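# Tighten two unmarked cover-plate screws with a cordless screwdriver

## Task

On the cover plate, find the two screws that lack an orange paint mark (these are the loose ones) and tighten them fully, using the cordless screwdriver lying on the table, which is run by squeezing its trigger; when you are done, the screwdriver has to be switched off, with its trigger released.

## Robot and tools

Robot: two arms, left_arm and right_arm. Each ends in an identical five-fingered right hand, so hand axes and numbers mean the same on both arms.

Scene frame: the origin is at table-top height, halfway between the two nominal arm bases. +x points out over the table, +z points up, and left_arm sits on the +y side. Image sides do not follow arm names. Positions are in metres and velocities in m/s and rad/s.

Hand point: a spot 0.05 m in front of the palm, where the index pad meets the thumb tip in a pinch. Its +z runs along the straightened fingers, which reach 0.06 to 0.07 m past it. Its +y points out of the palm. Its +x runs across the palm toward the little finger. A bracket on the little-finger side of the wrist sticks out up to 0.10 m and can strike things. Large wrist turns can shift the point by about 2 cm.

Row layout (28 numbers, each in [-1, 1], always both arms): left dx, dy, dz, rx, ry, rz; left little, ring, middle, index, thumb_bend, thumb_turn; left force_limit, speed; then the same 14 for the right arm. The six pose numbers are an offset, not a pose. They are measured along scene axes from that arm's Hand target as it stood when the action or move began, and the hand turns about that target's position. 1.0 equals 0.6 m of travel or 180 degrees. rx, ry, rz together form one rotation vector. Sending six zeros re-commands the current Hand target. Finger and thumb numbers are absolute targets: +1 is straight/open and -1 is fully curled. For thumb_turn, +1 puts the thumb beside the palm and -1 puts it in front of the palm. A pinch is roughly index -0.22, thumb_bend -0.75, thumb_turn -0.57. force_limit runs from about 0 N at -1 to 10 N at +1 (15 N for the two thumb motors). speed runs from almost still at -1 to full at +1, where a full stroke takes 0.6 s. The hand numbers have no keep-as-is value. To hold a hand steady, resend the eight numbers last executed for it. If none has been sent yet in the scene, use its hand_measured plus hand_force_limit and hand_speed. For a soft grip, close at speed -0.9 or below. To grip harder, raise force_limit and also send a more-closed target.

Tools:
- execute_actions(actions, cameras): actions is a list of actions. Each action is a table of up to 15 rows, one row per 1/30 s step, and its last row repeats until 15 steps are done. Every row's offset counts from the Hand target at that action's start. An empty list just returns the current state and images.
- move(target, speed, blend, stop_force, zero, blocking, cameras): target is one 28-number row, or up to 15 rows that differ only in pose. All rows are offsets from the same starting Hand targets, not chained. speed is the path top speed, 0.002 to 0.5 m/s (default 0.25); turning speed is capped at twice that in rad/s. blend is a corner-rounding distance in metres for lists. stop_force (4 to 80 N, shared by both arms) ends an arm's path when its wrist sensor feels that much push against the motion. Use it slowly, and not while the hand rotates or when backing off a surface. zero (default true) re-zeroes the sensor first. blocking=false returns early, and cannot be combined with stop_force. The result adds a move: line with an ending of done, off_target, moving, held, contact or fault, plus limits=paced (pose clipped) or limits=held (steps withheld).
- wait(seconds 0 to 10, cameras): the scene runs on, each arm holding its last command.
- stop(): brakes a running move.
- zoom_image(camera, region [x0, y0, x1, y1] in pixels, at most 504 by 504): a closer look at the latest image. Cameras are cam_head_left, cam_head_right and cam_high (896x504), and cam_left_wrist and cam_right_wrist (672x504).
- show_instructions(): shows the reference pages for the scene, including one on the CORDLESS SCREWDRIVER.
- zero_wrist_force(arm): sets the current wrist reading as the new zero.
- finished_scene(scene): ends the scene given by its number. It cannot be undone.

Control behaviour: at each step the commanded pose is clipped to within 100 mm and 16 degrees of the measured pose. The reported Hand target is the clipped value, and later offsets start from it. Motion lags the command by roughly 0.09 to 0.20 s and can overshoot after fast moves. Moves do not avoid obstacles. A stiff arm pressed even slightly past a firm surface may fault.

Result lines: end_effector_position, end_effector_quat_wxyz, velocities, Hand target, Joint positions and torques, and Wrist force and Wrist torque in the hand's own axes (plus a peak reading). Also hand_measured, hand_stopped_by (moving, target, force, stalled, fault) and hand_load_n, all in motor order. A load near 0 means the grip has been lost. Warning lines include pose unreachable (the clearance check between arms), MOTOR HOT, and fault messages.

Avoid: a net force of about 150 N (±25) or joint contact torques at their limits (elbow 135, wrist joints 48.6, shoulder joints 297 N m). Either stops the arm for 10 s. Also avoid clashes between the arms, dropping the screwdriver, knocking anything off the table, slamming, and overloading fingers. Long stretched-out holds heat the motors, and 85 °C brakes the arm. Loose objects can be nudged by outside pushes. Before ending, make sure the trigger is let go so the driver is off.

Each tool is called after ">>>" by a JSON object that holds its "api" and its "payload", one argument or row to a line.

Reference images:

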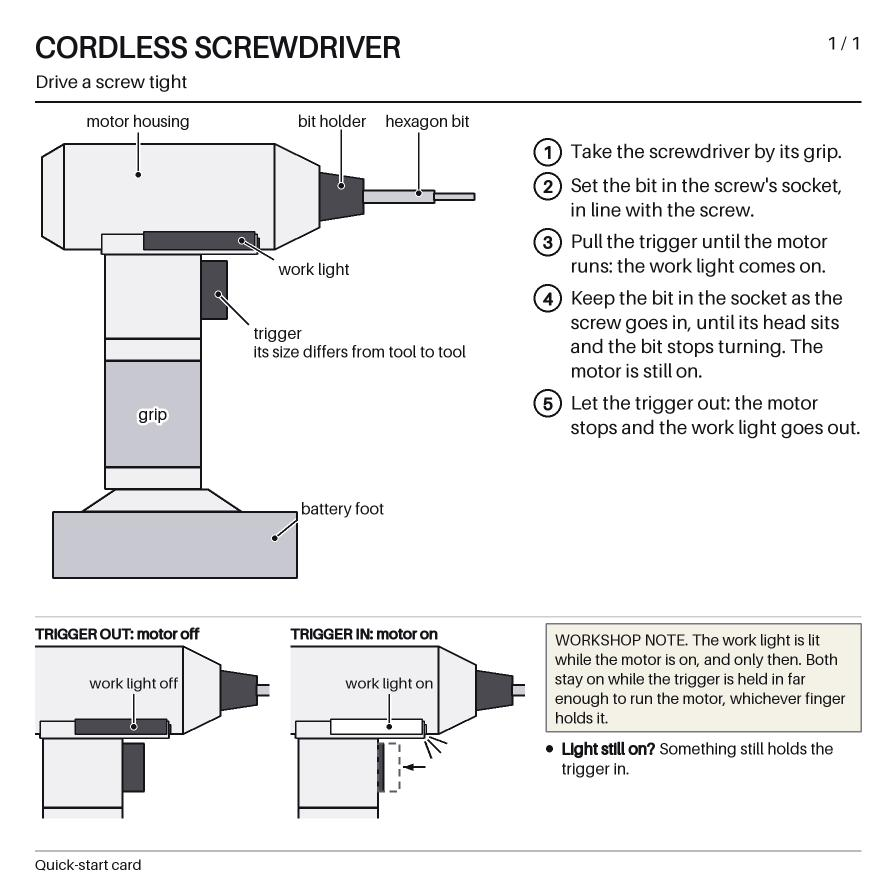

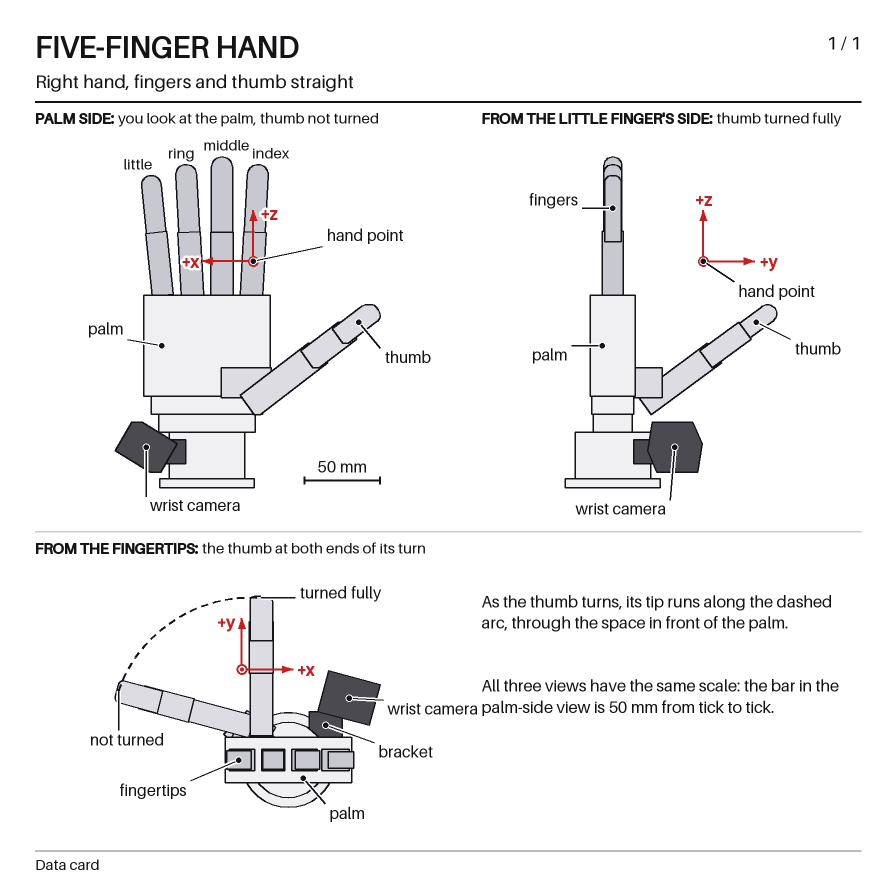

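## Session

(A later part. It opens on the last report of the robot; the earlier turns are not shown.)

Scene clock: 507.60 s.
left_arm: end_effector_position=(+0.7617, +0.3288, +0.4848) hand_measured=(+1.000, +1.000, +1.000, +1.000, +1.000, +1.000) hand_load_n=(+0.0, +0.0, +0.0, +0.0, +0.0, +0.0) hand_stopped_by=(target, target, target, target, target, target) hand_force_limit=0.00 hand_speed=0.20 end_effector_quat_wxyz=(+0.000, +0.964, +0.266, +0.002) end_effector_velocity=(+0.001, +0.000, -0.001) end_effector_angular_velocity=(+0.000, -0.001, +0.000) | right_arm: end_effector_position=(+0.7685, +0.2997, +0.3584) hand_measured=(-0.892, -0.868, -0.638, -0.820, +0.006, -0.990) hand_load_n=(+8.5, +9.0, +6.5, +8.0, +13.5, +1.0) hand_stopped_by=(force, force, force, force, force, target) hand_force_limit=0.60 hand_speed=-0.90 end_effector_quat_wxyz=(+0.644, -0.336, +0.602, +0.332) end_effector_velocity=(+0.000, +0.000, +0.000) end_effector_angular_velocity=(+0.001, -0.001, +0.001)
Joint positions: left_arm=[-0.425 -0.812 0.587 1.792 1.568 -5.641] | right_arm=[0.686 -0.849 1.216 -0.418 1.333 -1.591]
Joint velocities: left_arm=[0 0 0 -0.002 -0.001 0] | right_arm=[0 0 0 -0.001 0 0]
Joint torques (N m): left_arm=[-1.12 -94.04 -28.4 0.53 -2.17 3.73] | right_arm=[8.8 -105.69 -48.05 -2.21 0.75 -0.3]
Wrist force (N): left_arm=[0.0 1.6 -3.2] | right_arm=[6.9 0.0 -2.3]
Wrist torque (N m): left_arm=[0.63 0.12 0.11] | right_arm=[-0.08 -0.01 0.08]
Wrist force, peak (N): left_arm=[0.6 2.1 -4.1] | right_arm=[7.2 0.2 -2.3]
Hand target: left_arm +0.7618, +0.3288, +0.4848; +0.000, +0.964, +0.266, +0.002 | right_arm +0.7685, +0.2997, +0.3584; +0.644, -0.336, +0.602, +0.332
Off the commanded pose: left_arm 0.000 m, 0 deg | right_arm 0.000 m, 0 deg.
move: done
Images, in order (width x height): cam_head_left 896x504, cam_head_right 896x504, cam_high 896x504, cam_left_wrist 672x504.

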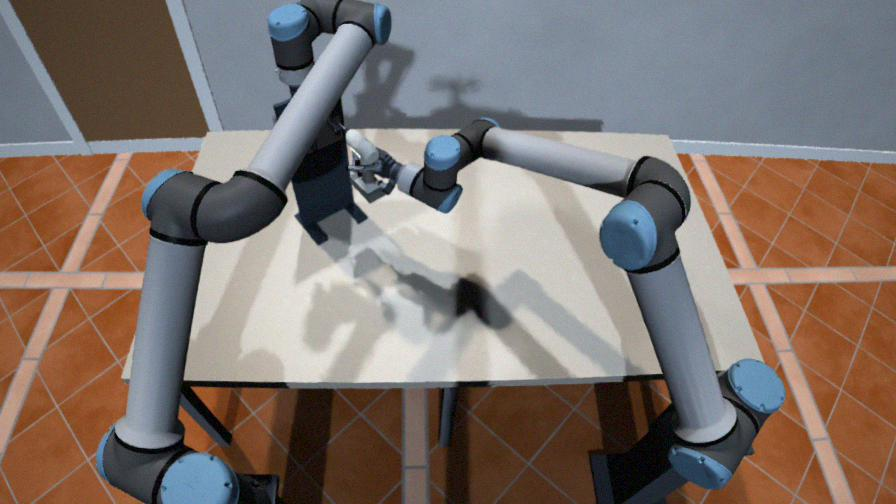

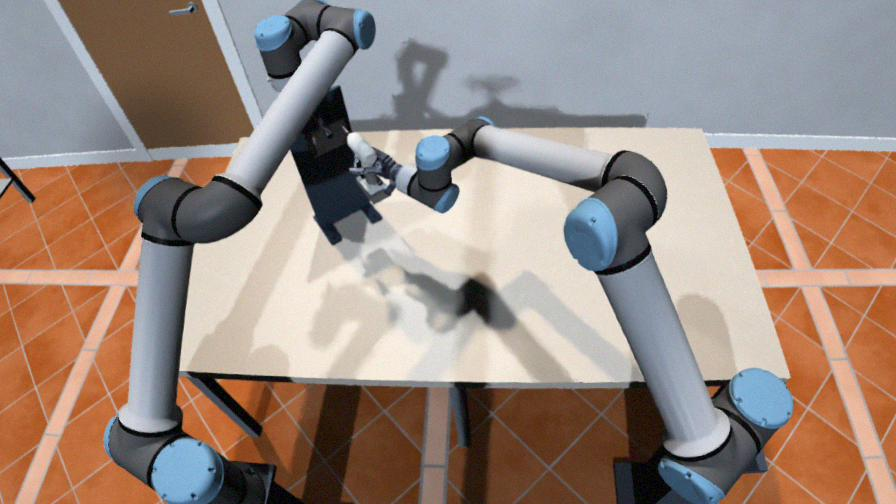

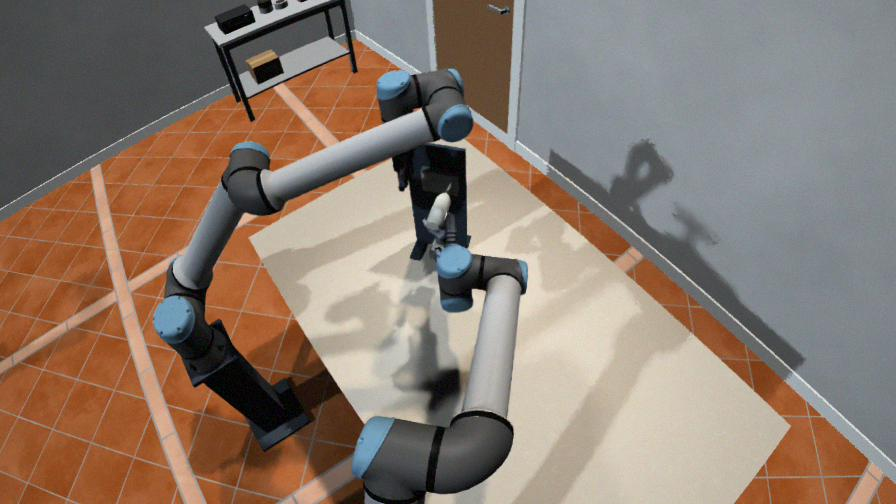

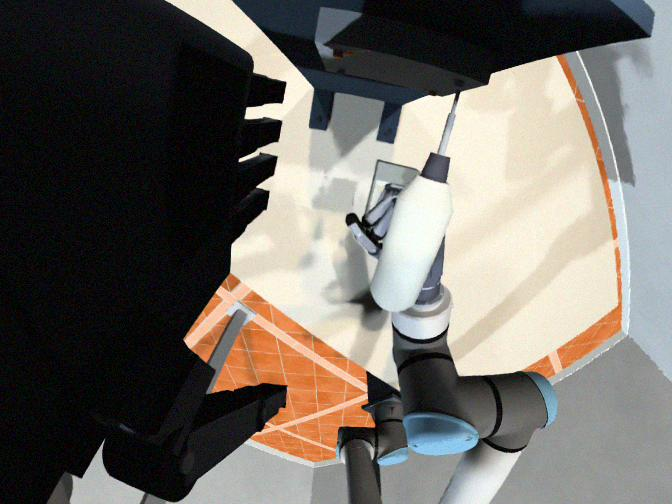

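>>> {"api": "move", "payload": {
  "target": [0,0,0,0,0,0,1,1,1,1,1,1,0,0.2,0,0,0,0,0,0,-0.98,-0.98,-0.93,0.2,-0.97,-0.99,0.6,-0.5],
  "speed": 0.15,
  "cameras": ["cam_left_wrist"]
}}

>>> {"api": "zoom_image", "payload": {
  "camera": "cam_left_wrist",
  "region": [435, 75, 483, 123]
}}

Scene clock: 510.40 s.
left_arm: end_effector_position=(+0.7618, +0.3288, +0.4848) hand_measured=(+1.000, +1.000, +1.000, +1.000, +1.000, +1.000) hand_load_n=(+0.0, +0.0, +0.0, +0.0, +0.0, +0.0) hand_stopped_by=(target, target, target, target, target, target) hand_force_limit=0.00 hand_speed=0.20 end_effector_quat_wxyz=(+0.000, +0.964, +0.266, +0.002) end_effector_velocity=(+0.000, +0.000, +0.000) end_effector_angular_velocity=(+0.000, +0.000, -0.001) | right_arm: end_effector_position=(+0.7685, +0.2997, +0.3584) hand_measured=(-0.892, -0.868, -0.638, +0.200, +0.006, -0.990) hand_load_n=(+8.0, +9.5, +7.5, +0.0, +12.0, +2.5) hand_stopped_by=(force, force, force, target, force, target) hand_force_limit=0.60 hand_speed=-0.50 end_effector_quat_wxyz=(+0.644, -0.336, +0.602, +0.332) end_effector_velocity=(+0.000, +0.000, +0.001) end_effector_angular_velocity=(+0.001, +0.000, +0.000)
Joint positions: left_arm=[-0.425 -0.812 0.587 1.792 1.568 -5.641] | right_arm=[0.686 -0.849 1.216 -0.418 1.333 -1.591]
Joint velocities: left_arm=[0 0 0 0 0 0.001] | right_arm=[0 0 0 0 0 0]
Joint torques (N m): left_arm=[-6.71 -105.1 -24.44 1.05 -1.61 3.76] | right_arm=[5.26 -105.24 -44.4 -2.41 0.36 -0.13]
Wrist force (N): left_arm=[0.0 1.7 -3.0] | right_arm=[7.0 -0.1 -2.0]
Wrist torque (N m): left_arm=[0.62 0.11 0.11] | right_arm=[-0.13 -0.03 0.07]
Wrist force, peak (N): left_arm=[0.2 2.1 -3.8] | right_arm=[7.2 0.4 -2.1]
Hand target: left_arm +0.7618, +0.3288, +0.4848; +0.000, +0.964, +0.266, +0.002 | right_arm +0.7685, +0.2997, +0.3584; +0.644, -0.336, +0.602, +0.332
Off the commanded pose: left_arm 0.000 m, 0 deg | right_arm 0.000 m, 0 deg.
move: done
Images, in order (width x height): cam_left_wrist 672x504.

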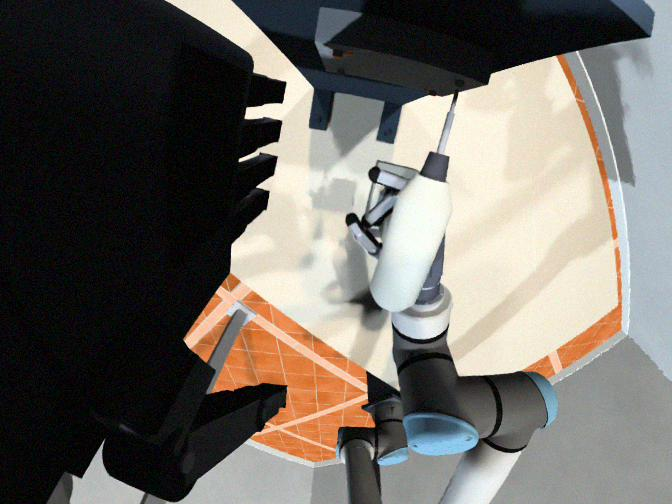

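Scaled by 10.500 from the camera's 672x504 image, which has a finer 960x720 frame.

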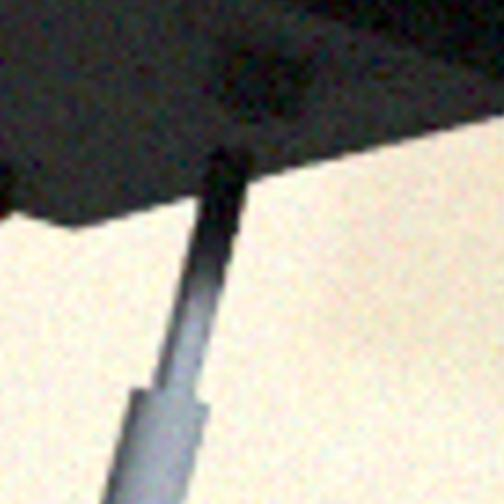

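>>> {"api": "move", "payload": {
  "target": [
    [0,0,0,0,0,0,1,1,1,1,1,1,0,0.2,0.000997,-0.001336,-0.0005,0,0,0,-0.98,-0.98,-0.93,0.2,-0.97,-0.99,0.6,-0.5],
    [0,0,0,0,0,0,1,1,1,1,1,1,0,0.2,0.00768,0.003649,-0.0005,0,0,0,-0.98,-0.98,-0.93,0.2,-0.97,-0.99,0.6,-0.5]
  ],
  "speed": 0.006,
  "stop_force": 6,
  "cameras": ["cam_left_wrist"]
}}

>>> {"api": "zoom_image", "payload": {
  "camera": "cam_left_wrist",
  "region": [435, 75, 483, 123]
}}

Scene clock: 512.27 s.
left_arm: end_effector_position=(+0.7618, +0.3288, +0.4848) hand_measured=(+1.000, +1.000, +1.000, +1.000, +1.000, +1.000) hand_load_n=(+0.0, +0.0, +0.0, +0.0, +0.0, +0.0) hand_stopped_by=(target, target, target, target, target, target) hand_force_limit=0.00 hand_speed=0.20 end_effector_quat_wxyz=(+0.000, +0.964, +0.266, +0.002) end_effector_velocity=(+0.000, -0.001, +0.000) end_effector_angular_velocity=(+0.001, +0.000, +0.000) | right_arm: end_effector_position=(+0.7709, +0.3001, +0.3581) hand_measured=(-0.892, -0.868, -0.638, +0.200, +0.006, -0.990) hand_load_n=(+8.0, +9.0, +7.0, +0.0, +12.5, +2.5) hand_stopped_by=(force, force, force, target, force, target) hand_force_limit=0.60 hand_speed=-0.50 end_effector_quat_wxyz=(+0.644, -0.336, +0.602, +0.332) end_effector_velocity=(+0.000, +0.000, +0.000) end_effector_angular_velocity=(+0.000, +0.000, +0.000)
Joint positions: left_arm=[-0.425 -0.812 0.587 1.792 1.568 -5.641] | right_arm=[0.685 -0.846 1.211 -0.417 1.331 -1.591]
Joint velocities: left_arm=[-0.001 0 0 0 0 0] | right_arm=[0 0 0 0 0 0]
Joint torques (N m): left_arm=[-12.73 -105.41 -25.37 0.72 -1.19 4.04] | right_arm=[-6.16 -122.22 -41.87 -6.39 2.26 1.73]
Wrist force (N): left_arm=[0.4 1.9 -3.6] | right_arm=[7.0 0.8 -3.0]
Wrist torque (N m): left_arm=[0.68 0.07 0.15] | right_arm=[0.01 -0.07 0.08]
Wrist force, peak (N): left_arm=[0.4 2.0 -3.8] | right_arm=[7.6 3.0 -10.5]
Hand target: left_arm +0.7618, +0.3288, +0.4848; +0.000, +0.964, +0.266, +0.002 | right_arm +0.7708, +0.3002, +0.3581; +0.644, -0.336, +0.602, +0.332
Off the commanded pose: left_arm 0.000 m, 0 deg | right_arm 0.003 m, 0 deg.
move: contact (right_arm); path passed 1 of 2 targets
Images, in order (width x height): cam_left_wrist 672x504.

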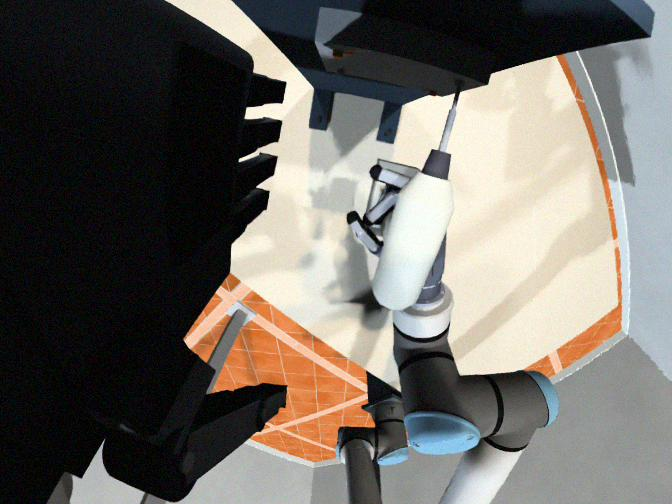

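Scaled by 10.500 from the camera's 672x504 image, which has a finer 960x720 frame.

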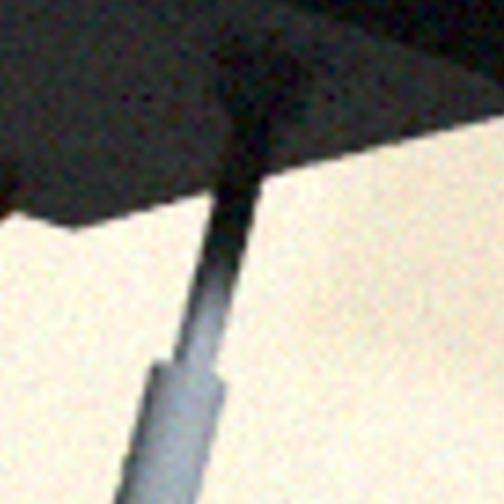

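>>> {"api": "move", "payload": {
  "target": [
    [0,0,0,0,0,0,1,1,1,1,1,1,0,0.2,-0.00267,-0.002,0,0,0,0,-0.98,-0.98,-0.93,0.2,-0.97,-0.99,0.6,-0.5],
    [0,0,0,0,0,0,1,1,1,1,1,1,0,0.2,-0.00102,-0.007,0,0,0,0,-0.98,-0.98,-0.93,0.2,-0.97,-0.99,0.6,-0.5],
    [0,0,0,0,0,0,1,1,1,1,1,1,0,0.2,0.00633,-0.00152,0,0,0,0,-0.98,-0.98,-0.93,0.2,-0.97,-0.99,0.6,-0.5]
  ],
  "speed": 0.006,
  "stop_force": 6,
  "cameras": []
}}

Scene clock: 515.10 s.
left_arm: end_effector_position=(+0.7618, +0.3288, +0.4848) hand_measured=(+1.000, +1.000, +1.000, +1.000, +1.000, +1.000) hand_load_n=(+0.0, +0.0, +0.0, +0.0, +0.0, +0.0) hand_stopped_by=(target, target, target, target, target, target) hand_force_limit=0.00 hand_speed=0.20 end_effector_quat_wxyz=(+0.000, +0.964, +0.266, +0.002) end_effector_velocity=(+0.000, +0.000, +0.000) end_effector_angular_velocity=(+0.000, +0.000, -0.001) | right_arm: end_effector_position=(+0.7746, +0.2992, +0.3580) hand_measured=(-0.892, -0.868, -0.638, +0.200, +0.006, -0.990) hand_load_n=(+7.5, +9.0, +7.5, +0.0, +12.5, +2.5) hand_stopped_by=(force, force, force, target, force, target) hand_force_limit=0.60 hand_speed=-0.50 end_effector_quat_wxyz=(+0.644, -0.336, +0.602, +0.332) end_effector_velocity=(+0.000, +0.000, +0.000) end_effector_angular_velocity=(+0.001, -0.001, +0.000)
Joint positions: left_arm=[-0.425 -0.812 0.587 1.792 1.568 -5.641] | right_arm=[0.681 -0.844 1.207 -0.415 1.328 -1.591]
Joint velocities: left_arm=[0 0 0 0 0 0.001] | right_arm=[0 0 0 -0.001 0 0]
Joint torques (N m): left_arm=[-11.78 -105.04 -26.55 0.98 -0.46 3.55] | right_arm=[-8.84 -124.11 -41.02 -6.84 -1.48 1.9]
Wrist force (N): left_arm=[0.1 2.0 -3.5] | right_arm=[7.1 -1.2 -2.5]
Wrist torque (N m): left_arm=[0.70 0.12 0.13] | right_arm=[0.08 0.06 0.14]
Wrist force, peak (N): left_arm=[0.5 1.9 -3.9] | right_arm=[7.2 -0.8 -5.1]
Hand target: left_arm +0.7618, +0.3288, +0.4848; +0.000, +0.964, +0.266, +0.002 | right_arm +0.7746, +0.2992, +0.3581; +0.644, -0.336, +0.602, +0.332
Off the commanded pose: left_arm 0.000 m, 0 deg | right_arm 0.000 m, 0 deg.
move: done
No camera images: "cameras" was empty.

>>> {"api": "move", "payload": {
  "target": [
    [0,0,0,0,0,0,1,1,1,1,1,1,0,0.2,-0.00668,-0.00499,0,0,0,0,-0.98,-0.98,-0.93,0.2,-0.97,-0.99,0.6,-0.5],
    [0,0,0,0,0,0,1,1,1,1,1,1,0,0.2,-0.00818,-0.00299,0,0,0,0,-0.98,-0.98,-0.93,0.2,-0.97,-0.99,0.6,-0.5],
    [0,0,0,0,0,0,1,1,1,1,1,1,0,0.2,-0.0015,0.002,0,0,0,0,-0.98,-0.98,-0.93,0.2,-0.97,-0.99,0.6,-0.5]
  ],
  "speed": [0.02, 0.01, 0.006],
  "stop_force": 6,
  "cameras": []
}}

Scene clock: 517.07 s.
left_arm: end_effector_position=(+0.7618, +0.3288, +0.4848) hand_measured=(+1.000, +1.000, +1.000, +1.000, +1.000, +1.000) hand_load_n=(+0.0, +0.0, +0.0, +0.0, +0.0, +0.0) hand_stopped_by=(target, target, target, target, target, target) hand_force_limit=0.00 hand_speed=0.20 end_effector_quat_wxyz=(+0.000, +0.964, +0.266, +0.002) end_effector_velocity=(+0.000, -0.001, -0.001) end_effector_angular_velocity=(+0.000, +0.000, +0.000) | right_arm: end_effector_position=(+0.7716, +0.2990, +0.3581) hand_measured=(-0.892, -0.868, -0.638, +0.200, +0.006, -0.990) hand_load_n=(+7.5, +8.5, +7.0, +0.0, +12.5, +2.5) hand_stopped_by=(force, force, force, target, force, target) hand_force_limit=0.60 hand_speed=-0.50 end_effector_quat_wxyz=(+0.644, -0.336, +0.602, +0.332) end_effector_velocity=(+0.000, +0.000, -0.002) end_effector_angular_velocity=(+0.000, +0.001, +0.000)
Joint positions: left_arm=[-0.425 -0.812 0.587 1.792 1.568 -5.641] | right_arm=[0.683 -0.847 1.213 -0.417 1.33 -1.591]
Joint velocities: left_arm=[-0.001 0.001 0 0 0 0] | right_arm=[0 0.002 0 -0.001 0 0]
Joint torques (N m): left_arm=[-11.94 -104.32 -28.91 0.77 -0.19 3.47] | right_arm=[6.3 -123.06 -42.54 -6.32 2.23 -1.29]
Wrist force (N): left_arm=[0.2 1.8 -3.4] | right_arm=[7.1 0.4 -2.1]
Wrist torque (N m): left_arm=[0.67 0.09 0.13] | right_arm=[-0.09 -0.06 0.08]
Wrist force, peak (N): left_arm=[0.6 2.5 -3.4] | right_arm=[8.5 3.2 -11.7]
Hand target: left_arm +0.7618, +0.3288, +0.4848; +0.000, +0.964, +0.266, +0.002 | right_arm +0.7716, +0.2990, +0.3581; +0.644, -0.336, +0.602, +0.332
Off the commanded pose: left_arm 0.000 m, 0 deg | right_arm 0.003 m, 0 deg.
move: contact (right_arm); path passed 2 of 3 targets
No camera images: "cameras" was empty.

>>> {"api": "move", "payload": {
  "target": [
    [0,0,0,0,0,0,1,1,1,1,1,1,0,0.2,-0.00267,-0.002,0,0,0,0,-0.98,-0.98,-0.93,0.2,-0.97,-0.99,0.6,-0.5],
    [0,0,0,0,0,0,1,1,1,1,1,1,0,0.2,-0.00192,-0.003,0,0,0,0,-0.98,-0.98,-0.93,0.2,-0.97,-0.99,0.6,-0.5],
    [0,0,0,0,0,0,1,1,1,1,1,1,0,0.2,0.00409,0.00149,0,0,0,0,-0.98,-0.98,-0.93,0.2,-0.97,-0.99,0.6,-0.5]
  ],
  "speed": [0.02, 0.01, 0.006],
  "stop_force": 6,
  "cameras": []
}}

Scene clock: 518.60 s.
left_arm: end_effector_position=(+0.7618, +0.3288, +0.4848) hand_measured=(+1.000, +1.000, +1.000, +1.000, +1.000, +1.000) hand_load_n=(+0.0, +0.0, +0.0, +0.0, +0.0, +0.0) hand_stopped_by=(target, target, target, target, target, target) hand_force_limit=0.00 hand_speed=0.20 end_effector_quat_wxyz=(+0.000, +0.964, +0.266, +0.002) end_effector_velocity=(+0.000, +0.000, +0.000) end_effector_angular_velocity=(+0.000, -0.001, +0.001) | right_arm: end_effector_position=(+0.7720, +0.2984, +0.3581) hand_measured=(-0.892, -0.868, -0.638, +0.200, +0.006, -0.990) hand_load_n=(+7.5, +8.5, +7.0, +0.0, +12.5, +2.0) hand_stopped_by=(force, force, force, target, force, target) hand_force_limit=0.60 hand_speed=-0.50 end_effector_quat_wxyz=(+0.644, -0.336, +0.602, +0.332) end_effector_velocity=(+0.000, +0.000, +0.000) end_effector_angular_velocity=(+0.001, +0.000, +0.000)
Joint positions: left_arm=[-0.425 -0.812 0.587 1.792 1.568 -5.641] | right_arm=[0.682 -0.848 1.213 -0.418 1.329 -1.591]
Joint velocities: left_arm=[0 0 0 -0.001 0 -0.001] | right_arm=[0 0 0 0 0 0]
Joint torques (N m): left_arm=[-12.01 -103.13 -27.91 1.34 0.37 3.2] | right_arm=[-4.14 -121.63 -41.85 -6.74 2.34 -0.93]
Wrist force (N): left_arm=[0.5 1.7 -3.4] | right_arm=[6.6 0.4 -2.5]
Wrist torque (N m): left_arm=[0.66 0.05 0.14] | right_arm=[-0.08 -0.01 0.05]
Wrist force, peak (N): left_arm=[0.6 2.1 -3.7] | right_arm=[8.0 2.7 -11.6]
Hand target: left_arm +0.7618, +0.3288, +0.4848; +0.000, +0.964, +0.266, +0.002 | right_arm +0.7720, +0.2984, +0.3581; +0.644, -0.336, +0.602, +0.332
Off the commanded pose: left_arm 0.000 m, 0 deg | right_arm 0.003 m, 0 deg.
move: contact (right_arm); path passed 2 of 3 targets
No camera images: "cameras" was empty.

>>> {"api": "move", "payload": {
  "target": [
    [0,0,0,0,0,0,1,1,1,1,1,1,0,0.2,-0.00267,-0.002,0,0,0,0,-0.98,-0.98,-0.93,0.2,-0.97,-0.99,0.6,-0.5],
    [0,0,0,0,0,0,1,1,1,1,1,1,0,0.2,-0.00227,-0.00253,0,0,0,0,-0.98,-0.98,-0.93,0.2,-0.97,-0.99,0.6,-0.5],
    [0,0,0,0,0,0,1,1,1,1,1,1,0,0.2,0.00374,0.00196,0,0,0,0,-0.98,-0.98,-0.93,0.2,-0.97,-0.99,0.6,-0.5]
  ],
  "speed": [0.02, 0.01, 0.006],
  "stop_force": 6,
  "cameras": []
}}

Scene clock: 520.13 s.
left_arm: end_effector_position=(+0.7618, +0.3288, +0.4848) hand_measured=(+1.000, +1.000, +1.000, +1.000, +1.000, +1.000) hand_load_n=(+0.0, +0.0, +0.0, +0.0, +0.0, +0.0) hand_stopped_by=(target, target, target, target, target, target) hand_force_limit=0.00 hand_speed=0.20 end_effector_quat_wxyz=(+0.000, +0.964, +0.266, +0.002) end_effector_velocity=(+0.000, -0.001, +0.000) end_effector_angular_velocity=(+0.001, +0.000, +0.000) | right_arm: end_effector_position=(+0.7722, +0.2981, +0.3582) hand_measured=(-0.892, -0.868, -0.638, +0.200, +0.006, -0.990) hand_load_n=(+7.0, +8.5, +7.0, +0.0, +12.5, +2.0) hand_stopped_by=(force, force, force, target, force, target) hand_force_limit=0.60 hand_speed=-0.50 end_effector_quat_wxyz=(+0.644, -0.336, +0.602, +0.332) end_effector_velocity=(+0.000, +0.000, -0.001) end_effector_angular_velocity=(-0.001, +0.001, +0.000)
Joint positions: left_arm=[-0.425 -0.812 0.587 1.792 1.568 -5.641] | right_arm=[0.682 -0.848 1.214 -0.418 1.329 -1.591]
Joint velocities: left_arm=[-0.002 0 0 0 -0.001 -0.001] | right_arm=[0 0 0 0.001 0 0]
Joint torques (N m): left_arm=[-10.27 -105.08 -30.27 1.34 0.78 3.27] | right_arm=[-6 -122.11 -42.23 -6.72 2.51 0.06]
Wrist force (N): left_arm=[0.4 1.9 -3.4] | right_arm=[7.2 0.6 -3.3]
Wrist torque (N m): left_arm=[0.68 0.07 0.14] | right_arm=[-0.07 -0.08 0.07]
Wrist force, peak (N): left_arm=[0.3 2.0 -3.8] | right_arm=[8.7 3.0 -12.2]
Hand target: left_arm +0.7618, +0.3288, +0.4848; +0.000, +0.964, +0.266, +0.002 | right_arm +0.7722, +0.2981, +0.3582; +0.644, -0.336, +0.602, +0.332
Off the commanded pose: left_arm 0.000 m, 0 deg | right_arm 0.002 m, 0 deg.
move: contact (right_arm); path passed 2 of 3 targets
No camera images: "cameras" was empty.

>>> {"api": "move", "payload": {
  "target": [
    [0,0,0,0,0,0,1,1,1,1,1,1,0,0.2,-0.00267,-0.002,0,0,0,0,-0.98,-0.98,-0.93,0.2,-0.97,-0.99,0.6,-0.5],
    [0,0,0,0,0,0,1,1,1,1,1,1,0,0.2,-0.00242,-0.00233,0,0,0,0,-0.98,-0.98,-0.93,0.2,-0.97,-0.99,0.6,-0.5],
    [0,0,0,0,0,0,1,1,1,1,1,1,0,0.2,0.00359,0.00216,0,0,0,0,-0.98,-0.98,-0.93,0.2,-0.97,-0.99,0.6,-0.5]
  ],
  "speed": [0.02, 0.01, 0.006],
  "stop_force": 6,
  "cameras": []
}}

Scene clock: 521.57 s.
left_arm: end_effector_position=(+0.7618, +0.3288, +0.4848) hand_measured=(+1.000, +1.000, +1.000, +1.000, +1.000, +1.000) hand_load_n=(+0.0, +0.0, +0.0, +0.0, +0.0, +0.0) hand_stopped_by=(target, target, target, target, target, target) hand_force_limit=0.00 hand_speed=0.20 end_effector_quat_wxyz=(+0.000, +0.964, +0.266, +0.002) end_effector_velocity=(+0.000, +0.001, +0.000) end_effector_angular_velocity=(+0.001, +0.000, -0.001) | right_arm: end_effector_position=(+0.7724, +0.2980, +0.3582) hand_measured=(-0.892, -0.868, -0.638, +0.200, +0.006, -0.990) hand_load_n=(+7.0, +8.5, +7.0, +0.0, +12.5, +2.0) hand_stopped_by=(force, force, force, target, force, target) hand_force_limit=0.60 hand_speed=-0.50 end_effector_quat_wxyz=(+0.644, -0.336, +0.602, +0.332) end_effector_velocity=(+0.000, +0.000, +0.000) end_effector_angular_velocity=(-0.001, +0.001, +0.000)
Joint positions: left_arm=[-0.425 -0.812 0.587 1.792 1.568 -5.641] | right_arm=[0.682 -0.848 1.214 -0.418 1.328 -1.591]
Joint velocities: left_arm=[0.001 0 0 0 0 0.002] | right_arm=[0 0 0 0.001 0 0]
Joint torques (N m): left_arm=[-11.27 -103.77 -29.69 1.46 0.67 3.73] | right_arm=[-3.78 -122.83 -42.23 -6.7 2.61 0.49]
Wrist force (N): left_arm=[0.4 2.1 -3.4] | right_arm=[6.9 1.1 -3.8]
Wrist torque (N m): left_arm=[0.71 0.06 0.15] | right_arm=[0.01 -0.04 0.06]
Wrist force, peak (N): left_arm=[0.3 2.3 -3.7] | right_arm=[8.9 3.0 -12.1]
Hand target: left_arm +0.7618, +0.3288, +0.4848; +0.000, +0.964, +0.266, +0.002 | right_arm +0.7723, +0.2980, +0.3582; +0.644, -0.336, +0.602, +0.332
Off the commanded pose: left_arm 0.000 m, 0 deg | right_arm 0.002 m, 0 deg.
move: contact (right_arm); path passed 2 of 3 targets
No camera images: "cameras" was empty.

>>> {"api": "move", "payload": {
  "target": [
    [0,0,0,0,0,0,1,1,1,1,1,1,0,0.2,-0.00267,-0.002,0,0,0,0,-0.98,-0.98,-0.93,0.2,-0.97,-0.99,0.6,-0.5],
    [0,0,0,0,0,0,1,1,1,1,1,1,0,0.2,-0.01005,0.00789,0,0,0,0,-0.98,-0.98,-0.93,0.2,-0.97,-0.99,0.6,-0.5],
    [0,0,0,0,0,0,1,1,1,1,1,1,0,0.2,-0.00404,0.01238,0,0,0,0,-0.98,-0.98,-0.93,0.2,-0.97,-0.99,0.6,-0.5]
  ],
  "speed": [0.02, 0.02, 0.006],
  "stop_force": 6,
  "cameras": []
}}

Scene clock: 523.60 s.
left_arm: end_effector_position=(+0.7618, +0.3288, +0.4848) hand_measured=(+1.000, +1.000, +1.000, +1.000, +1.000, +1.000) hand_load_n=(+0.0, +0.0, +0.0, +0.0, +0.0, +0.0) hand_stopped_by=(target, target, target, target, target, target) hand_force_limit=0.00 hand_speed=0.20 end_effector_quat_wxyz=(+0.000, +0.964, +0.266, +0.002) end_effector_velocity=(+0.000, +0.000, +0.000) end_effector_angular_velocity=(+0.000, -0.001, +0.000) | right_arm: end_effector_position=(+0.7679, +0.3040, +0.3582) hand_measured=(-0.892, -0.868, -0.638, +0.200, +0.006, -0.990) hand_load_n=(+7.0, +8.5, +7.0, +0.0, +12.5, +2.0) hand_stopped_by=(force, force, force, target, force, target) hand_force_limit=0.60 hand_speed=-0.50 end_effector_quat_wxyz=(+0.644, -0.336, +0.602, +0.332) end_effector_velocity=(+0.000, +0.000, +0.000) end_effector_angular_velocity=(+0.000, +0.000, +0.000)
Joint positions: left_arm=[-0.425 -0.812 0.587 1.792 1.568 -5.641] | right_arm=[0.69 -0.844 1.207 -0.415 1.336 -1.592]
Joint velocities: left_arm=[0 -0.001 0 0 -0.001 0] | right_arm=[0 0.001 0 -0.001 0 0]
Joint torques (N m): left_arm=[-13.41 -101.01 -29.89 1.37 0.63 3.27] | right_arm=[8.58 -122.69 -42.33 -6.73 2.47 -1.32]
Wrist force (N): left_arm=[0.4 2.2 -3.4] | right_arm=[7.0 0.8 -3.6]
Wrist torque (N m): left_arm=[0.73 0.06 0.16] | right_arm=[-0.05 -0.04 0.05]
Wrist force, peak (N): left_arm=[0.4 2.4 -3.6] | right_arm=[9.1 3.8 -12.5]
Hand target: left_arm +0.7618, +0.3288, +0.4848; +0.000, +0.964, +0.266, +0.002 | right_arm +0.7678, +0.3041, +0.3582; +0.644, -0.336, +0.602, +0.332
Off the commanded pose: left_arm 0.000 m, 0 deg | right_arm 0.002 m, 0 deg.
move: contact (right_arm); path passed 2 of 3 targets
No camera images: "cameras" was empty.

>>> {"api": "move", "payload": {
  "target": [
    [0,0,0,0,0,0,1,1,1,1,1,1,0,0.2,-0.00267,-0.002,0,0,0,0,-0.98,-0.98,-0.93,0.2,-0.97,-0.99,0.6,-0.5],
    [0,0,0,0,0,0,1,1,1,1,1,1,0,0.2,-0.00467,0.00067,0,0,0,0,-0.98,-0.98,-0.93,0.2,-0.97,-0.99,0.6,-0.5],
    [0,0,0,0,0,0,1,1,1,1,1,1,0,0.2,0.00134,0.00516,0,0,0,0,-0.98,-0.98,-0.93,0.2,-0.97,-0.99,0.6,-0.5]
  ],
  "speed": [0.02, 0.02, 0.006],
  "stop_force": 6,
  "cameras": ["cam_left_wrist"]
}}

>>> {"api": "zoom_image", "payload": {
  "camera": "cam_left_wrist",
  "region": [435, 75, 483, 123]
}}

Scene clock: 525.63 s.
left_arm: end_effector_position=(+0.7618, +0.3288, +0.4848) hand_measured=(+1.000, +1.000, +1.000, +1.000, +1.000, +1.000) hand_load_n=(+0.0, +0.0, +0.5, +0.0, +0.0, +0.0) hand_stopped_by=(target, target, target, target, target, target) hand_force_limit=0.00 hand_speed=0.20 end_effector_quat_wxyz=(+0.000, +0.964, +0.266, +0.002) end_effector_velocity=(+0.000, -0.001, +0.000) end_effector_angular_velocity=(+0.001, +0.000, -0.001) | right_arm: end_effector_position=(+0.7686, +0.3072, +0.3582) hand_measured=(-0.892, -0.868, -0.638, +0.200, +0.006, -0.990) hand_load_n=(+6.5, +8.5, +7.0, +0.0, +12.5, +2.5) hand_stopped_by=(force, force, force, target, force, target) hand_force_limit=0.60 hand_speed=-0.50 end_effector_quat_wxyz=(+0.644, -0.336, +0.602, +0.332) end_effector_velocity=(+0.000, +0.000, +0.000) end_effector_angular_velocity=(+0.000, -0.001, +0.000)
Joint positions: left_arm=[-0.425 -0.812 0.587 1.792 1.568 -5.641] | right_arm=[0.692 -0.839 1.199 -0.411 1.338 -1.592]
Joint velocities: left_arm=[-0.001 0 0 0 0 0] | right_arm=[0 0 0 -0.001 0 0]
Joint torques (N m): left_arm=[-14.25 -101.35 -30.84 1.2 0.59 3.23] | right_arm=[-13.38 -123.69 -41.1 -6.49 -0.85 0.43]
Wrist force (N): left_arm=[0.6 2.0 -3.4] | right_arm=[6.6 0.1 -2.2]
Wrist torque (N m): left_arm=[0.70 0.03 0.17] | right_arm=[-0.08 0.04 0.06]
Wrist force, peak (N): left_arm=[0.3 2.4 -3.6] | right_arm=[7.1 0.9 -3.5]
Hand target: left_arm +0.7618, +0.3288, +0.4848; +0.000, +0.964, +0.266, +0.002 | right_arm +0.7686, +0.3072, +0.3582; +0.644, -0.336, +0.602, +0.332
Off the commanded pose: left_arm 0.000 m, 0 deg | right_arm 0.000 m, 0 deg.
move: done
Images, in order (width x height): cam_left_wrist 672x504.

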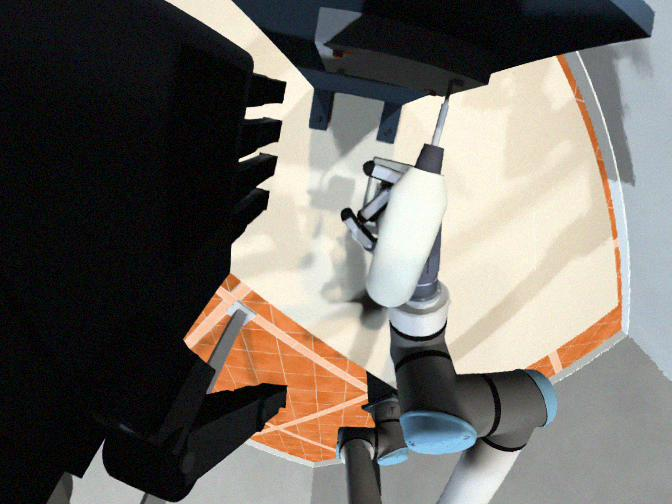

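Scaled by 10.500 from the camera's 672x504 image, which has a finer 960x720 frame.

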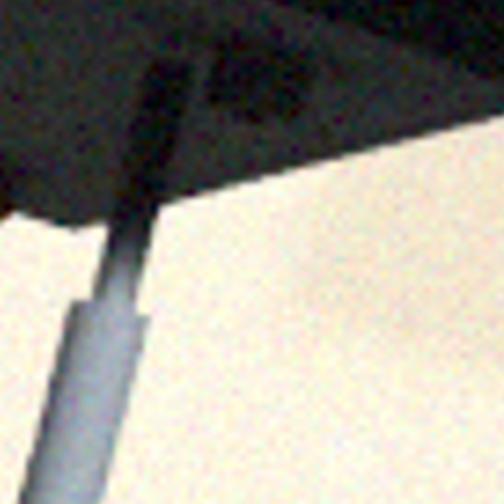

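>>> {"api": "move", "payload": {
  "target": [
    [0,0,0,0,0,0,1,1,1,1,1,1,0,0.2,-0.00668,-0.00499,0,0,0,0,-0.98,-0.98,-0.93,0.2,-0.97,-0.99,0.6,-0.5],
    [0,0,0,0,0,0,1,1,1,1,1,1,0,0.2,-0.00568,-0.00632,0,0,0,0,-0.98,-0.98,-0.93,0.2,-0.97,-0.99,0.6,-0.5],
    [0,0,0,0,0,0,1,1,1,1,1,1,0,0.2,0.001,-0.00133,0,0,0,0,-0.98,-0.98,-0.93,0.2,-0.97,-0.99,0.6,-0.5]
  ],
  "speed": [0.02, 0.02, 0.006],
  "stop_force": 6,
  "cameras": ["cam_left_wrist"]
}}

>>> {"api": "zoom_image", "payload": {
  "camera": "cam_left_wrist",
  "region": [435, 75, 483, 123]
}}

Scene clock: 527.93 s.
left_arm: end_effector_position=(+0.7618, +0.3288, +0.4848) hand_measured=(+1.000, +1.000, +1.000, +1.000, +1.000, +1.000) hand_load_n=(+0.0, +0.0, +0.0, +0.0, +0.0, +0.0) hand_stopped_by=(target, target, target, target, target, target) hand_force_limit=0.00 hand_speed=0.20 end_effector_quat_wxyz=(+0.000, +0.964, +0.266, +0.002) end_effector_velocity=(+0.000, +0.000, +0.000) end_effector_angular_velocity=(-0.001, -0.001, +0.000) | right_arm: end_effector_position=(+0.7692, +0.3064, +0.3582) hand_measured=(-0.892, -0.868, -0.638, +0.200, +0.006, -0.990) hand_load_n=(+6.5, +8.5, +7.5, +0.0, +12.5, +2.5) hand_stopped_by=(force, force, force, target, force, target) hand_force_limit=0.60 hand_speed=-0.50 end_effector_quat_wxyz=(+0.644, -0.336, +0.602, +0.332) end_effector_velocity=(+0.000, +0.000, +0.003) end_effector_angular_velocity=(+0.002, -0.002, +0.000)
Joint positions: left_arm=[-0.425 -0.812 0.587 1.792 1.568 -5.641] | right_arm=[0.69 -0.84 1.199 -0.411 1.337 -1.592]
Joint velocities: left_arm=[0 0 0 -0.001 0 0] | right_arm=[0 -0.002 0 0 0 0]
Joint torques (N m): left_arm=[-10.31 -100.53 -31.99 1.31 0.41 3.84] | right_arm=[-11.99 -123.62 -41.3 -6.65 -0.62 1.01]
Wrist force (N): left_arm=[0.3 2.3 -3.4] | right_arm=[6.9 0.2 -2.3]
Wrist torque (N m): left_arm=[0.74 0.08 0.16] | right_arm=[-0.05 0.00 0.08]
Wrist force, peak (N): left_arm=[0.6 2.2 -3.9] | right_arm=[7.3 -0.1 -2.4]
Hand target: left_arm +0.7618, +0.3288, +0.4848; +0.000, +0.964, +0.266, +0.002 | right_arm +0.7692, +0.3064, +0.3582; +0.644, -0.336, +0.602, +0.332
Off the commanded pose: left_arm 0.000 m, 0 deg | right_arm 0.000 m, 0 deg.
move: done
Images, in order (width x height): cam_left_wrist 672x504.

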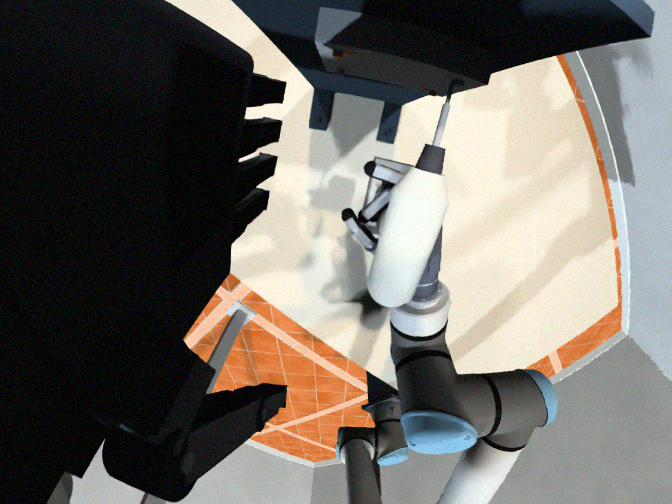

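Scaled by 10.500 from the camera's 672x504 image, which has a finer 960x720 frame.

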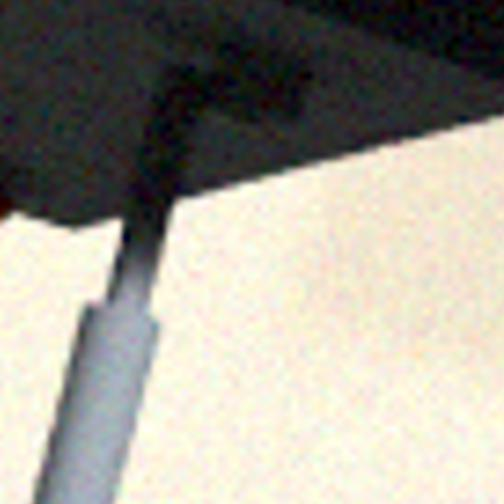

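>>> {"api": "move", "payload": {
  "target": [
    [0,0,0,0,0,0,1,1,1,1,1,1,0,0.2,-0.00668,-0.00499,0,0,0,0,-0.98,-0.98,-0.93,0.2,-0.97,-0.99,0.6,-0.5],
    [0,0,0,0,0,0,1,1,1,1,1,1,0,0.2,-0.00618,-0.00566,0,0,0,0,-0.98,-0.98,-0.93,0.2,-0.97,-0.99,0.6,-0.5],
    [0,0,0,0,0,0,1,1,1,1,1,1,0,0.2,0.0005,-0.00067,0,0,0,0,-0.98,-0.98,-0.93,0.2,-0.97,-0.99,0.6,-0.5]
  ],
  "speed": [0.02, 0.02, 0.006],
  "stop_force": 6,
  "cameras": []
}}

Scene clock: 530.03 s.
left_arm: end_effector_position=(+0.7618, +0.3288, +0.4848) hand_measured=(+1.000, +1.000, +1.000, +1.000, +1.000, +1.000) hand_load_n=(+0.0, +0.0, +0.0, +0.0, +0.0, +0.0) hand_stopped_by=(target, target, target, target, target, target) hand_force_limit=0.00 hand_speed=0.20 end_effector_quat_wxyz=(+0.000, +0.964, +0.266, +0.002) end_effector_velocity=(+0.000, +0.000, -0.001) end_effector_angular_velocity=(+0.001, +0.000, +0.000) | right_arm: end_effector_position=(+0.7695, +0.3060, +0.3582) hand_measured=(-0.892, -0.868, -0.638, +0.200, +0.006, -0.990) hand_load_n=(+6.5, +8.5, +7.0, +0.0, +12.5, +2.5) hand_stopped_by=(force, force, force, target, force, target) hand_force_limit=0.60 hand_speed=-0.50 end_effector_quat_wxyz=(+0.644, -0.336, +0.602, +0.332) end_effector_velocity=(+0.000, +0.000, +0.003) end_effector_angular_velocity=(+0.002, -0.002, +0.000)
Joint positions: left_arm=[-0.425 -0.812 0.587 1.792 1.568 -5.641] | right_arm=[0.69 -0.84 1.2 -0.412 1.336 -1.592]
Joint velocities: left_arm=[0 0.001 0 0 0 0] | right_arm=[0 -0.002 0 0 0 0]
Joint torques (N m): left_arm=[-9.55 -102.88 -32.48 0.94 0.49 3.85] | right_arm=[-12.26 -123.18 -41.61 -6.71 -0.47 1.51]
Wrist force (N): left_arm=[0.4 1.7 -3.3] | right_arm=[7.0 0.2 -1.9]
Wrist torque (N m): left_arm=[0.64 0.05 0.14] | right_arm=[-0.13 0.03 0.07]
Wrist force, peak (N): left_arm=[0.2 2.0 -3.9] | right_arm=[7.2 1.3 -2.8]
Hand target: left_arm +0.7618, +0.3288, +0.4848; +0.000, +0.964, +0.266, +0.002 | right_arm +0.7695, +0.3060, +0.3582; +0.644, -0.336, +0.602, +0.332
Off the commanded pose: left_arm 0.000 m, 0 deg | right_arm 0.000 m, 0 deg.
move: done
No camera images: "cameras" was empty.

>>> {"api": "move", "payload": {
  "target": [
    [0,0,0,0,0,0,1,1,1,1,1,1,0,0.2,-0.00668,-0.00499,0,0,0,0,-0.98,-0.98,-0.93,0.2,-0.97,-0.99,0.6,-0.5],
    [0,0,0,0,0,0,1,1,1,1,1,1,0,0.2,-0.00239,-0.01073,0.005,0,0,0,-0.98,-0.98,-0.93,0.2,-0.97,-0.99,0.6,-0.5],
    [0,0,0,0,0,0,1,1,1,1,1,1,0,0.2,0.00429,-0.00574,0.005,0,0,0,-0.98,-0.98,-0.93,0.2,-0.97,-0.99,0.6,-0.5]
  ],
  "speed": [0.02, 0.02, 0.006],
  "stop_force": 6,
  "cameras": []
}}

Scene clock: 531.97 s.
left_arm: end_effector_position=(+0.7618, +0.3288, +0.4848) hand_measured=(+1.000, +1.000, +1.000, +1.000, +1.000, +1.000) hand_load_n=(+0.0, +0.0, +0.0, +0.0, +0.0, +0.0) hand_stopped_by=(target, target, target, target, target, target) hand_force_limit=0.00 hand_speed=0.20 end_effector_quat_wxyz=(+0.000, +0.964, +0.266, +0.002) end_effector_velocity=(+0.000, +0.001, +0.000) end_effector_angular_velocity=(+0.001, +0.001, +0.000) | right_arm: end_effector_position=(+0.7699, +0.3009, +0.3612) hand_measured=(-0.892, -0.868, -0.638, +0.200, +0.006, -0.990) hand_load_n=(+6.5, +8.5, +7.0, +0.0, +12.5, +2.5) hand_stopped_by=(force, force, force, target, force, target) hand_force_limit=0.60 hand_speed=-0.50 end_effector_quat_wxyz=(+0.644, -0.336, +0.602, +0.332) end_effector_velocity=(+0.000, +0.000, +0.001) end_effector_angular_velocity=(+0.000, -0.001, +0.000)
Joint positions: left_arm=[-0.425 -0.812 0.587 1.792 1.568 -5.641] | right_arm=[0.686 -0.848 1.209 -0.412 1.332 -1.592]
Joint velocities: left_arm=[0.001 0.001 0 0.001 0 0.001] | right_arm=[0 -0.001 0 0 0 0]
Joint torques (N m): left_arm=[-11.05 -98.57 -32.95 1.91 0.75 3.02] | right_arm=[-6.47 -122.52 -41.83 -6.61 2.26 2.09]
Wrist force (N): left_arm=[0.4 2.1 -3.9] | right_arm=[7.0 -0.1 -2.3]
Wrist torque (N m): left_arm=[0.73 0.08 0.15] | right_arm=[-0.11 -0.02 0.07]
Wrist force, peak (N): left_arm=[0.4 2.3 -3.8] | right_arm=[7.8 2.8 -9.9]
Hand target: left_arm +0.7618, +0.3288, +0.4848; +0.000, +0.964, +0.266, +0.002 | right_arm +0.7699, +0.3009, +0.3613; +0.644, -0.336, +0.602, +0.332
Off the commanded pose: left_arm 0.000 m, 0 deg | right_arm 0.003 m, 0 deg.
move: contact (right_arm); path passed 2 of 3 targets
No camera images: "cameras" was empty.

>>> {"api": "move", "payload": {
  "target": [
    [0,0,0,0,0,0,1,1,1,1,1,1,0,0.2,-0.00267,-0.002,0,0,0,0,-0.98,-0.98,-0.93,0.2,-0.97,-0.99,0.6,-0.5],
    [0,0,0,0,0,0,1,1,1,1,1,1,0,0.2,-0.00267,-0.002,0.00333,0,0,0,-0.98,-0.98,-0.93,0.2,-0.97,-0.99,0.6,-0.5],
    [0,0,0,0,0,0,1,1,1,1,1,1,0,0.2,0.00334,0.00249,0.00333,0,0,0,-0.98,-0.98,-0.93,0.2,-0.97,-0.99,0.6,-0.5]
  ],
  "speed": [0.02, 0.02, 0.006],
  "stop_force": 6,
  "cameras": []
}}

Scene clock: 533.50 s.
left_arm: end_effector_position=(+0.7618, +0.3288, +0.4848) hand_measured=(+1.000, +1.000, +1.000, +1.000, +1.000, +1.000) hand_load_n=(+0.0, +0.0, +0.0, +0.0, +0.0, +0.0) hand_stopped_by=(target, target, target, target, target, target) hand_force_limit=0.00 hand_speed=0.20 end_effector_quat_wxyz=(+0.000, +0.964, +0.266, +0.002) end_effector_velocity=(+0.000, -0.001, -0.001) end_effector_angular_velocity=(+0.001, +0.000, -0.001) | right_arm: end_effector_position=(+0.7699, +0.3010, +0.3633) hand_measured=(-0.892, -0.868, -0.638, +0.200, +0.006, -0.990) hand_load_n=(+6.5, +8.5, +7.0, +0.0, +12.5, +2.0) hand_stopped_by=(force, force, force, target, force, target) hand_force_limit=0.60 hand_speed=-0.50 end_effector_quat_wxyz=(+0.644, -0.336, +0.602, +0.332) end_effector_velocity=(+0.000, +0.000, +0.000) end_effector_angular_velocity=(+0.000, +0.000, +0.000)
Joint positions: left_arm=[-0.425 -0.812 0.587 1.792 1.568 -5.641] | right_arm=[0.686 -0.849 1.207 -0.409 1.332 -1.592]
Joint velocities: left_arm=[-0.001 0.001 0 -0.001 -0.001 0.001] | right_arm=[0 0 0 0 0 0]
Joint torques (N m): left_arm=[-6.39 -101.93 -34.83 1.62 0.64 2.98] | right_arm=[-3.07 -121.42 -41.85 -6.65 1.82 1.73]
Wrist force (N): left_arm=[0.3 1.9 -3.3] | right_arm=[6.6 0.1 -3.0]
Wrist torque (N m): left_arm=[0.69 0.08 0.14] | right_arm=[-0.08 0.00 0.04]
Wrist force, peak (N): left_arm=[0.2 1.9 -3.9] | right_arm=[8.8 2.9 -11.1]
Hand target: left_arm +0.7618, +0.3288, +0.4848; +0.000, +0.964, +0.266, +0.002 | right_arm +0.7699, +0.3010, +0.3633; +0.644, -0.336, +0.602, +0.332
Off the commanded pose: left_arm 0.000 m, 0 deg | right_arm 0.002 m, 0 deg.
move: contact (right_arm); path passed 2 of 3 targets
No camera images: "cameras" was empty.

Still the head at +5 above the previous z. Continue +2.

>>> {"api": "move", "payload": {
  "target": [
    [0,0,0,0,0,0,1,1,1,1,1,1,0,0.2,-0.00267,-0.002,0,0,0,0,-0.98,-0.98,-0.93,0.2,-0.97,-0.99,0.6,-0.5],
    [0,0,0,0,0,0,1,1,1,1,1,1,0,0.2,-0.00267,-0.002,0.00333,0,0,0,-0.98,-0.98,-0.93,0.2,-0.97,-0.99,0.6,-0.5],
    [0,0,0,0,0,0,1,1,1,1,1,1,0,0.2,0.00334,0.00249,0.00333,0,0,0,-0.98,-0.98,-0.93,0.2,-0.97,-0.99,0.6,-0.5]
  ],
  "speed": [0.02, 0.02, 0.006],
  "stop_force": 6,
  "cameras": []
}}

Scene clock: 535.47 s.
left_arm: end_effector_position=(+0.7618, +0.3288, +0.4848) hand_measured=(+1.000, +1.000, +1.000, +1.000, +1.000, +1.000) hand_load_n=(+0.0, +0.0, +0.0, +0.0, -0.5, +0.0) hand_stopped_by=(target, target, target, target, target, target) hand_force_limit=0.00 hand_speed=0.20 end_effector_quat_wxyz=(+0.000, +0.964, +0.266, +0.002) end_effector_velocity=(+0.000, +0.000, +0.000) end_effector_angular_velocity=(-0.001, +0.000, -0.001) | right_arm: end_effector_position=(+0.7719, +0.3025, +0.3653) hand_measured=(-0.892, -0.868, -0.638, +0.200, +0.006, -0.990) hand_load_n=(+6.5, +8.5, +7.5, +0.0, +12.5, +2.5) hand_stopped_by=(force, force, force, target, force, target) hand_force_limit=0.60 hand_speed=-0.50 end_effector_quat_wxyz=(+0.644, -0.336, +0.602, +0.332) end_effector_velocity=(+0.000, +0.000, +0.001) end_effector_angular_velocity=(+0.000, +0.000, +0.000)
Joint positions: left_arm=[-0.425 -0.812 0.587 1.792 1.568 -5.641] | right_arm=[0.686 -0.846 1.198 -0.403 1.332 -1.592]
Joint velocities: left_arm=[0 0 0 0 0.001 0] | right_arm=[0 -0.001 0 0.001 0 0]
Joint torques (N m): left_arm=[-14.73 -99.61 -34.94 1.75 0.72 3.14] | right_arm=[-14.96 -119.64 -39.35 -5.85 -0.48 2.1]
Wrist force (N): left_arm=[-0.2 2.1 -3.5] | right_arm=[4.8 -0.1 -1.5]
Wrist torque (N m): left_arm=[0.71 0.16 0.12] | right_arm=[-0.17 -0.18 -0.09]
Wrist force, peak (N): left_arm=[0.4 2.1 -4.1] | right_arm=[7.2 0.1 -2.4]
Hand target: left_arm +0.7618, +0.3288, +0.4848; +0.000, +0.964, +0.266, +0.002 | right_arm +0.7719, +0.3025, +0.3653; +0.644, -0.336, +0.602, +0.332
Off the commanded pose: left_arm 0.000 m, 0 deg | right_arm 0.000 m, 0 deg.
move: done
No camera images: "cameras" was empty.

>>> {"api": "move", "payload": {
  "target": [
    [0,0,0,0,0,0,1,1,1,1,1,1,0,0.2,-0.00668,-0.00499,0,0,0,0,-0.98,-0.98,-0.93,0.2,-0.97,-0.99,0.6,-0.5],
    [0,0,0,0,0,0,1,1,1,1,1,1,0,0.2,-0.00668,-0.00499,-0.0013,0,0,0,-0.98,-0.98,-0.93,0.2,-0.97,-0.99,0.6,-0.5],
    [0,0,0,0,0,0,1,1,1,1,1,1,0,0.2,0,0,-0.0013,0,0,0,-0.98,-0.98,-0.93,0.2,-0.97,-0.99,0.6,-0.5]
  ],
  "speed": [0.02, 0.02, 0.006],
  "stop_force": 6,
  "cameras": []
}}

Scene clock: 537.33 s.
left_arm: end_effector_position=(+0.7618, +0.3288, +0.4848) hand_measured=(+1.000, +1.000, +1.000, +1.000, +1.000, +1.000) hand_load_n=(+0.5, +0.0, +0.0, +0.0, +0.0, +0.0) hand_stopped_by=(target, target, target, target, target, target) hand_force_limit=0.00 hand_speed=0.20 end_effector_quat_wxyz=(+0.000, +0.964, +0.266, +0.002) end_effector_velocity=(+0.000, +0.000, -0.001) end_effector_angular_velocity=(+0.000, +0.001, +0.001) | right_arm: end_effector_position=(+0.7698, +0.3011, +0.3645) hand_measured=(-0.892, -0.868, -0.638, +0.200, +0.006, -0.990) hand_load_n=(+6.5, +8.5, +7.0, +0.0, +12.5, +2.5) hand_stopped_by=(force, force, force, target, force, target) hand_force_limit=0.60 hand_speed=-0.50 end_effector_quat_wxyz=(+0.644, -0.336, +0.602, +0.332) end_effector_velocity=(+0.000, +0.000, +0.000) end_effector_angular_velocity=(+0.000, +0.000, +0.000)
Joint positions: left_arm=[-0.425 -0.812 0.587 1.792 1.568 -5.641] | right_arm=[0.686 -0.85 1.206 -0.408 1.332 -1.592]
Joint velocities: left_arm=[0.001 0.001 0 0 0.001 0] | right_arm=[0 0 0 0 0 0]
Joint torques (N m): left_arm=[-12.67 -100.86 -36.63 1.63 0.7 2.65] | right_arm=[7.5 -122.7 -41.62 -6.59 2.05 0.2]
Wrist force (N): left_arm=[0.3 1.9 -3.6] | right_arm=[6.6 0.2 -2.8]
Wrist torque (N m): left_arm=[0.70 0.09 0.13] | right_arm=[-0.06 -0.01 0.06]
Wrist force, peak (N): left_arm=[0.2 2.3 -3.9] | right_arm=[7.7 2.4 -10.2]
Hand target: left_arm +0.7618, +0.3288, +0.4848; +0.000, +0.964, +0.266, +0.002 | right_arm +0.7698, +0.3012, +0.3645; +0.644, -0.336, +0.602, +0.332
Off the commanded pose: left_arm 0.000 m, 0 deg | right_arm 0.002 m, 0 deg.
move: contact (right_arm); path passed 2 of 3 targets
No camera images: "cameras" was empty.

>>> {"api": "move", "payload": {
  "target": [
    [0,0,0,0,0,0,1,1,1,1,1,1,0,0.2,-0.00267,-0.002,0,0,0,0,-0.98,-0.98,-0.93,0.2,-0.97,-0.99,0.6,-0.5],
    [0,0,0,0,0,0,1,1,1,1,1,1,0,0.2,-0.00267,-0.002,-0.01333,0,0,0,-0.98,-0.98,-0.93,0.2,-0.97,-0.99,0.6,-0.5],
    [0,0,0,0,0,0,1,1,1,1,1,1,0,0.2,0.00334,0.00249,-0.01333,0,0,0,-0.98,-0.98,-0.93,0.2,-0.97,-0.99,0.6,-0.5]
  ],
  "speed": [0.02, 0.02, 0.006],
  "stop_force": 6,
  "cameras": []
}}

Scene clock: 539.33 s.
left_arm: end_effector_position=(+0.7618, +0.3288, +0.4848) hand_measured=(+1.000, +1.000, +1.000, +1.000, +1.000, +1.000) hand_load_n=(+0.0, +0.0, +0.0, +0.0, +0.0, +0.0) hand_stopped_by=(target, target, target, target, target, target) hand_force_limit=0.00 hand_speed=0.20 end_effector_quat_wxyz=(+0.000, +0.964, +0.266, +0.002) end_effector_velocity=(+0.000, +0.000, +0.000) end_effector_angular_velocity=(+0.001, +0.000, +0.001) | right_arm: end_effector_position=(+0.7697, +0.3013, +0.3565) hand_measured=(-0.892, -0.868, -0.638, +0.200, +0.006, -0.990) hand_load_n=(+6.5, +8.0, +7.0, +0.0, +12.5, +2.5) hand_stopped_by=(force, force, force, target, force, target) hand_force_limit=0.60 hand_speed=-0.50 end_effector_quat_wxyz=(+0.644, -0.336, +0.602, +0.332) end_effector_velocity=(+0.000, +0.000, +0.000) end_effector_angular_velocity=(+0.001, -0.001, +0.000)
Joint positions: left_arm=[-0.425 -0.812 0.587 1.792 1.568 -5.641] | right_arm=[0.686 -0.845 1.212 -0.419 1.332 -1.592]
Joint velocities: left_arm=[0 0 0 0 -0.001 -0.001] | right_arm=[0 0 0 -0.001 0 0]
Joint torques (N m): left_arm=[-12.77 -98.61 -36.9 1.44 0.86 3.22] | right_arm=[5.77 -122.13 -41.96 -6.53 2.44 0.42]
Wrist force (N): left_arm=[0.1 2.4 -3.6] | right_arm=[6.6 0.7 -2.9]
Wrist torque (N m): left_arm=[0.77 0.12 0.14] | right_arm=[-0.08 0.00 0.04]
Wrist force, peak (N): left_arm=[0.1 2.4 -3.6] | right_arm=[8.4 2.9 -11.4]
Hand target: left_arm +0.7618, +0.3288, +0.4848; +0.000, +0.964, +0.266, +0.002 | right_arm +0.7697, +0.3013, +0.3565; +0.644, -0.336, +0.602, +0.332
Off the commanded pose: left_arm 0.000 m, 0 deg | right_arm 0.002 m, 0 deg.
move: contact (right_arm); path passed 2 of 3 targets
No camera images: "cameras" was empty.


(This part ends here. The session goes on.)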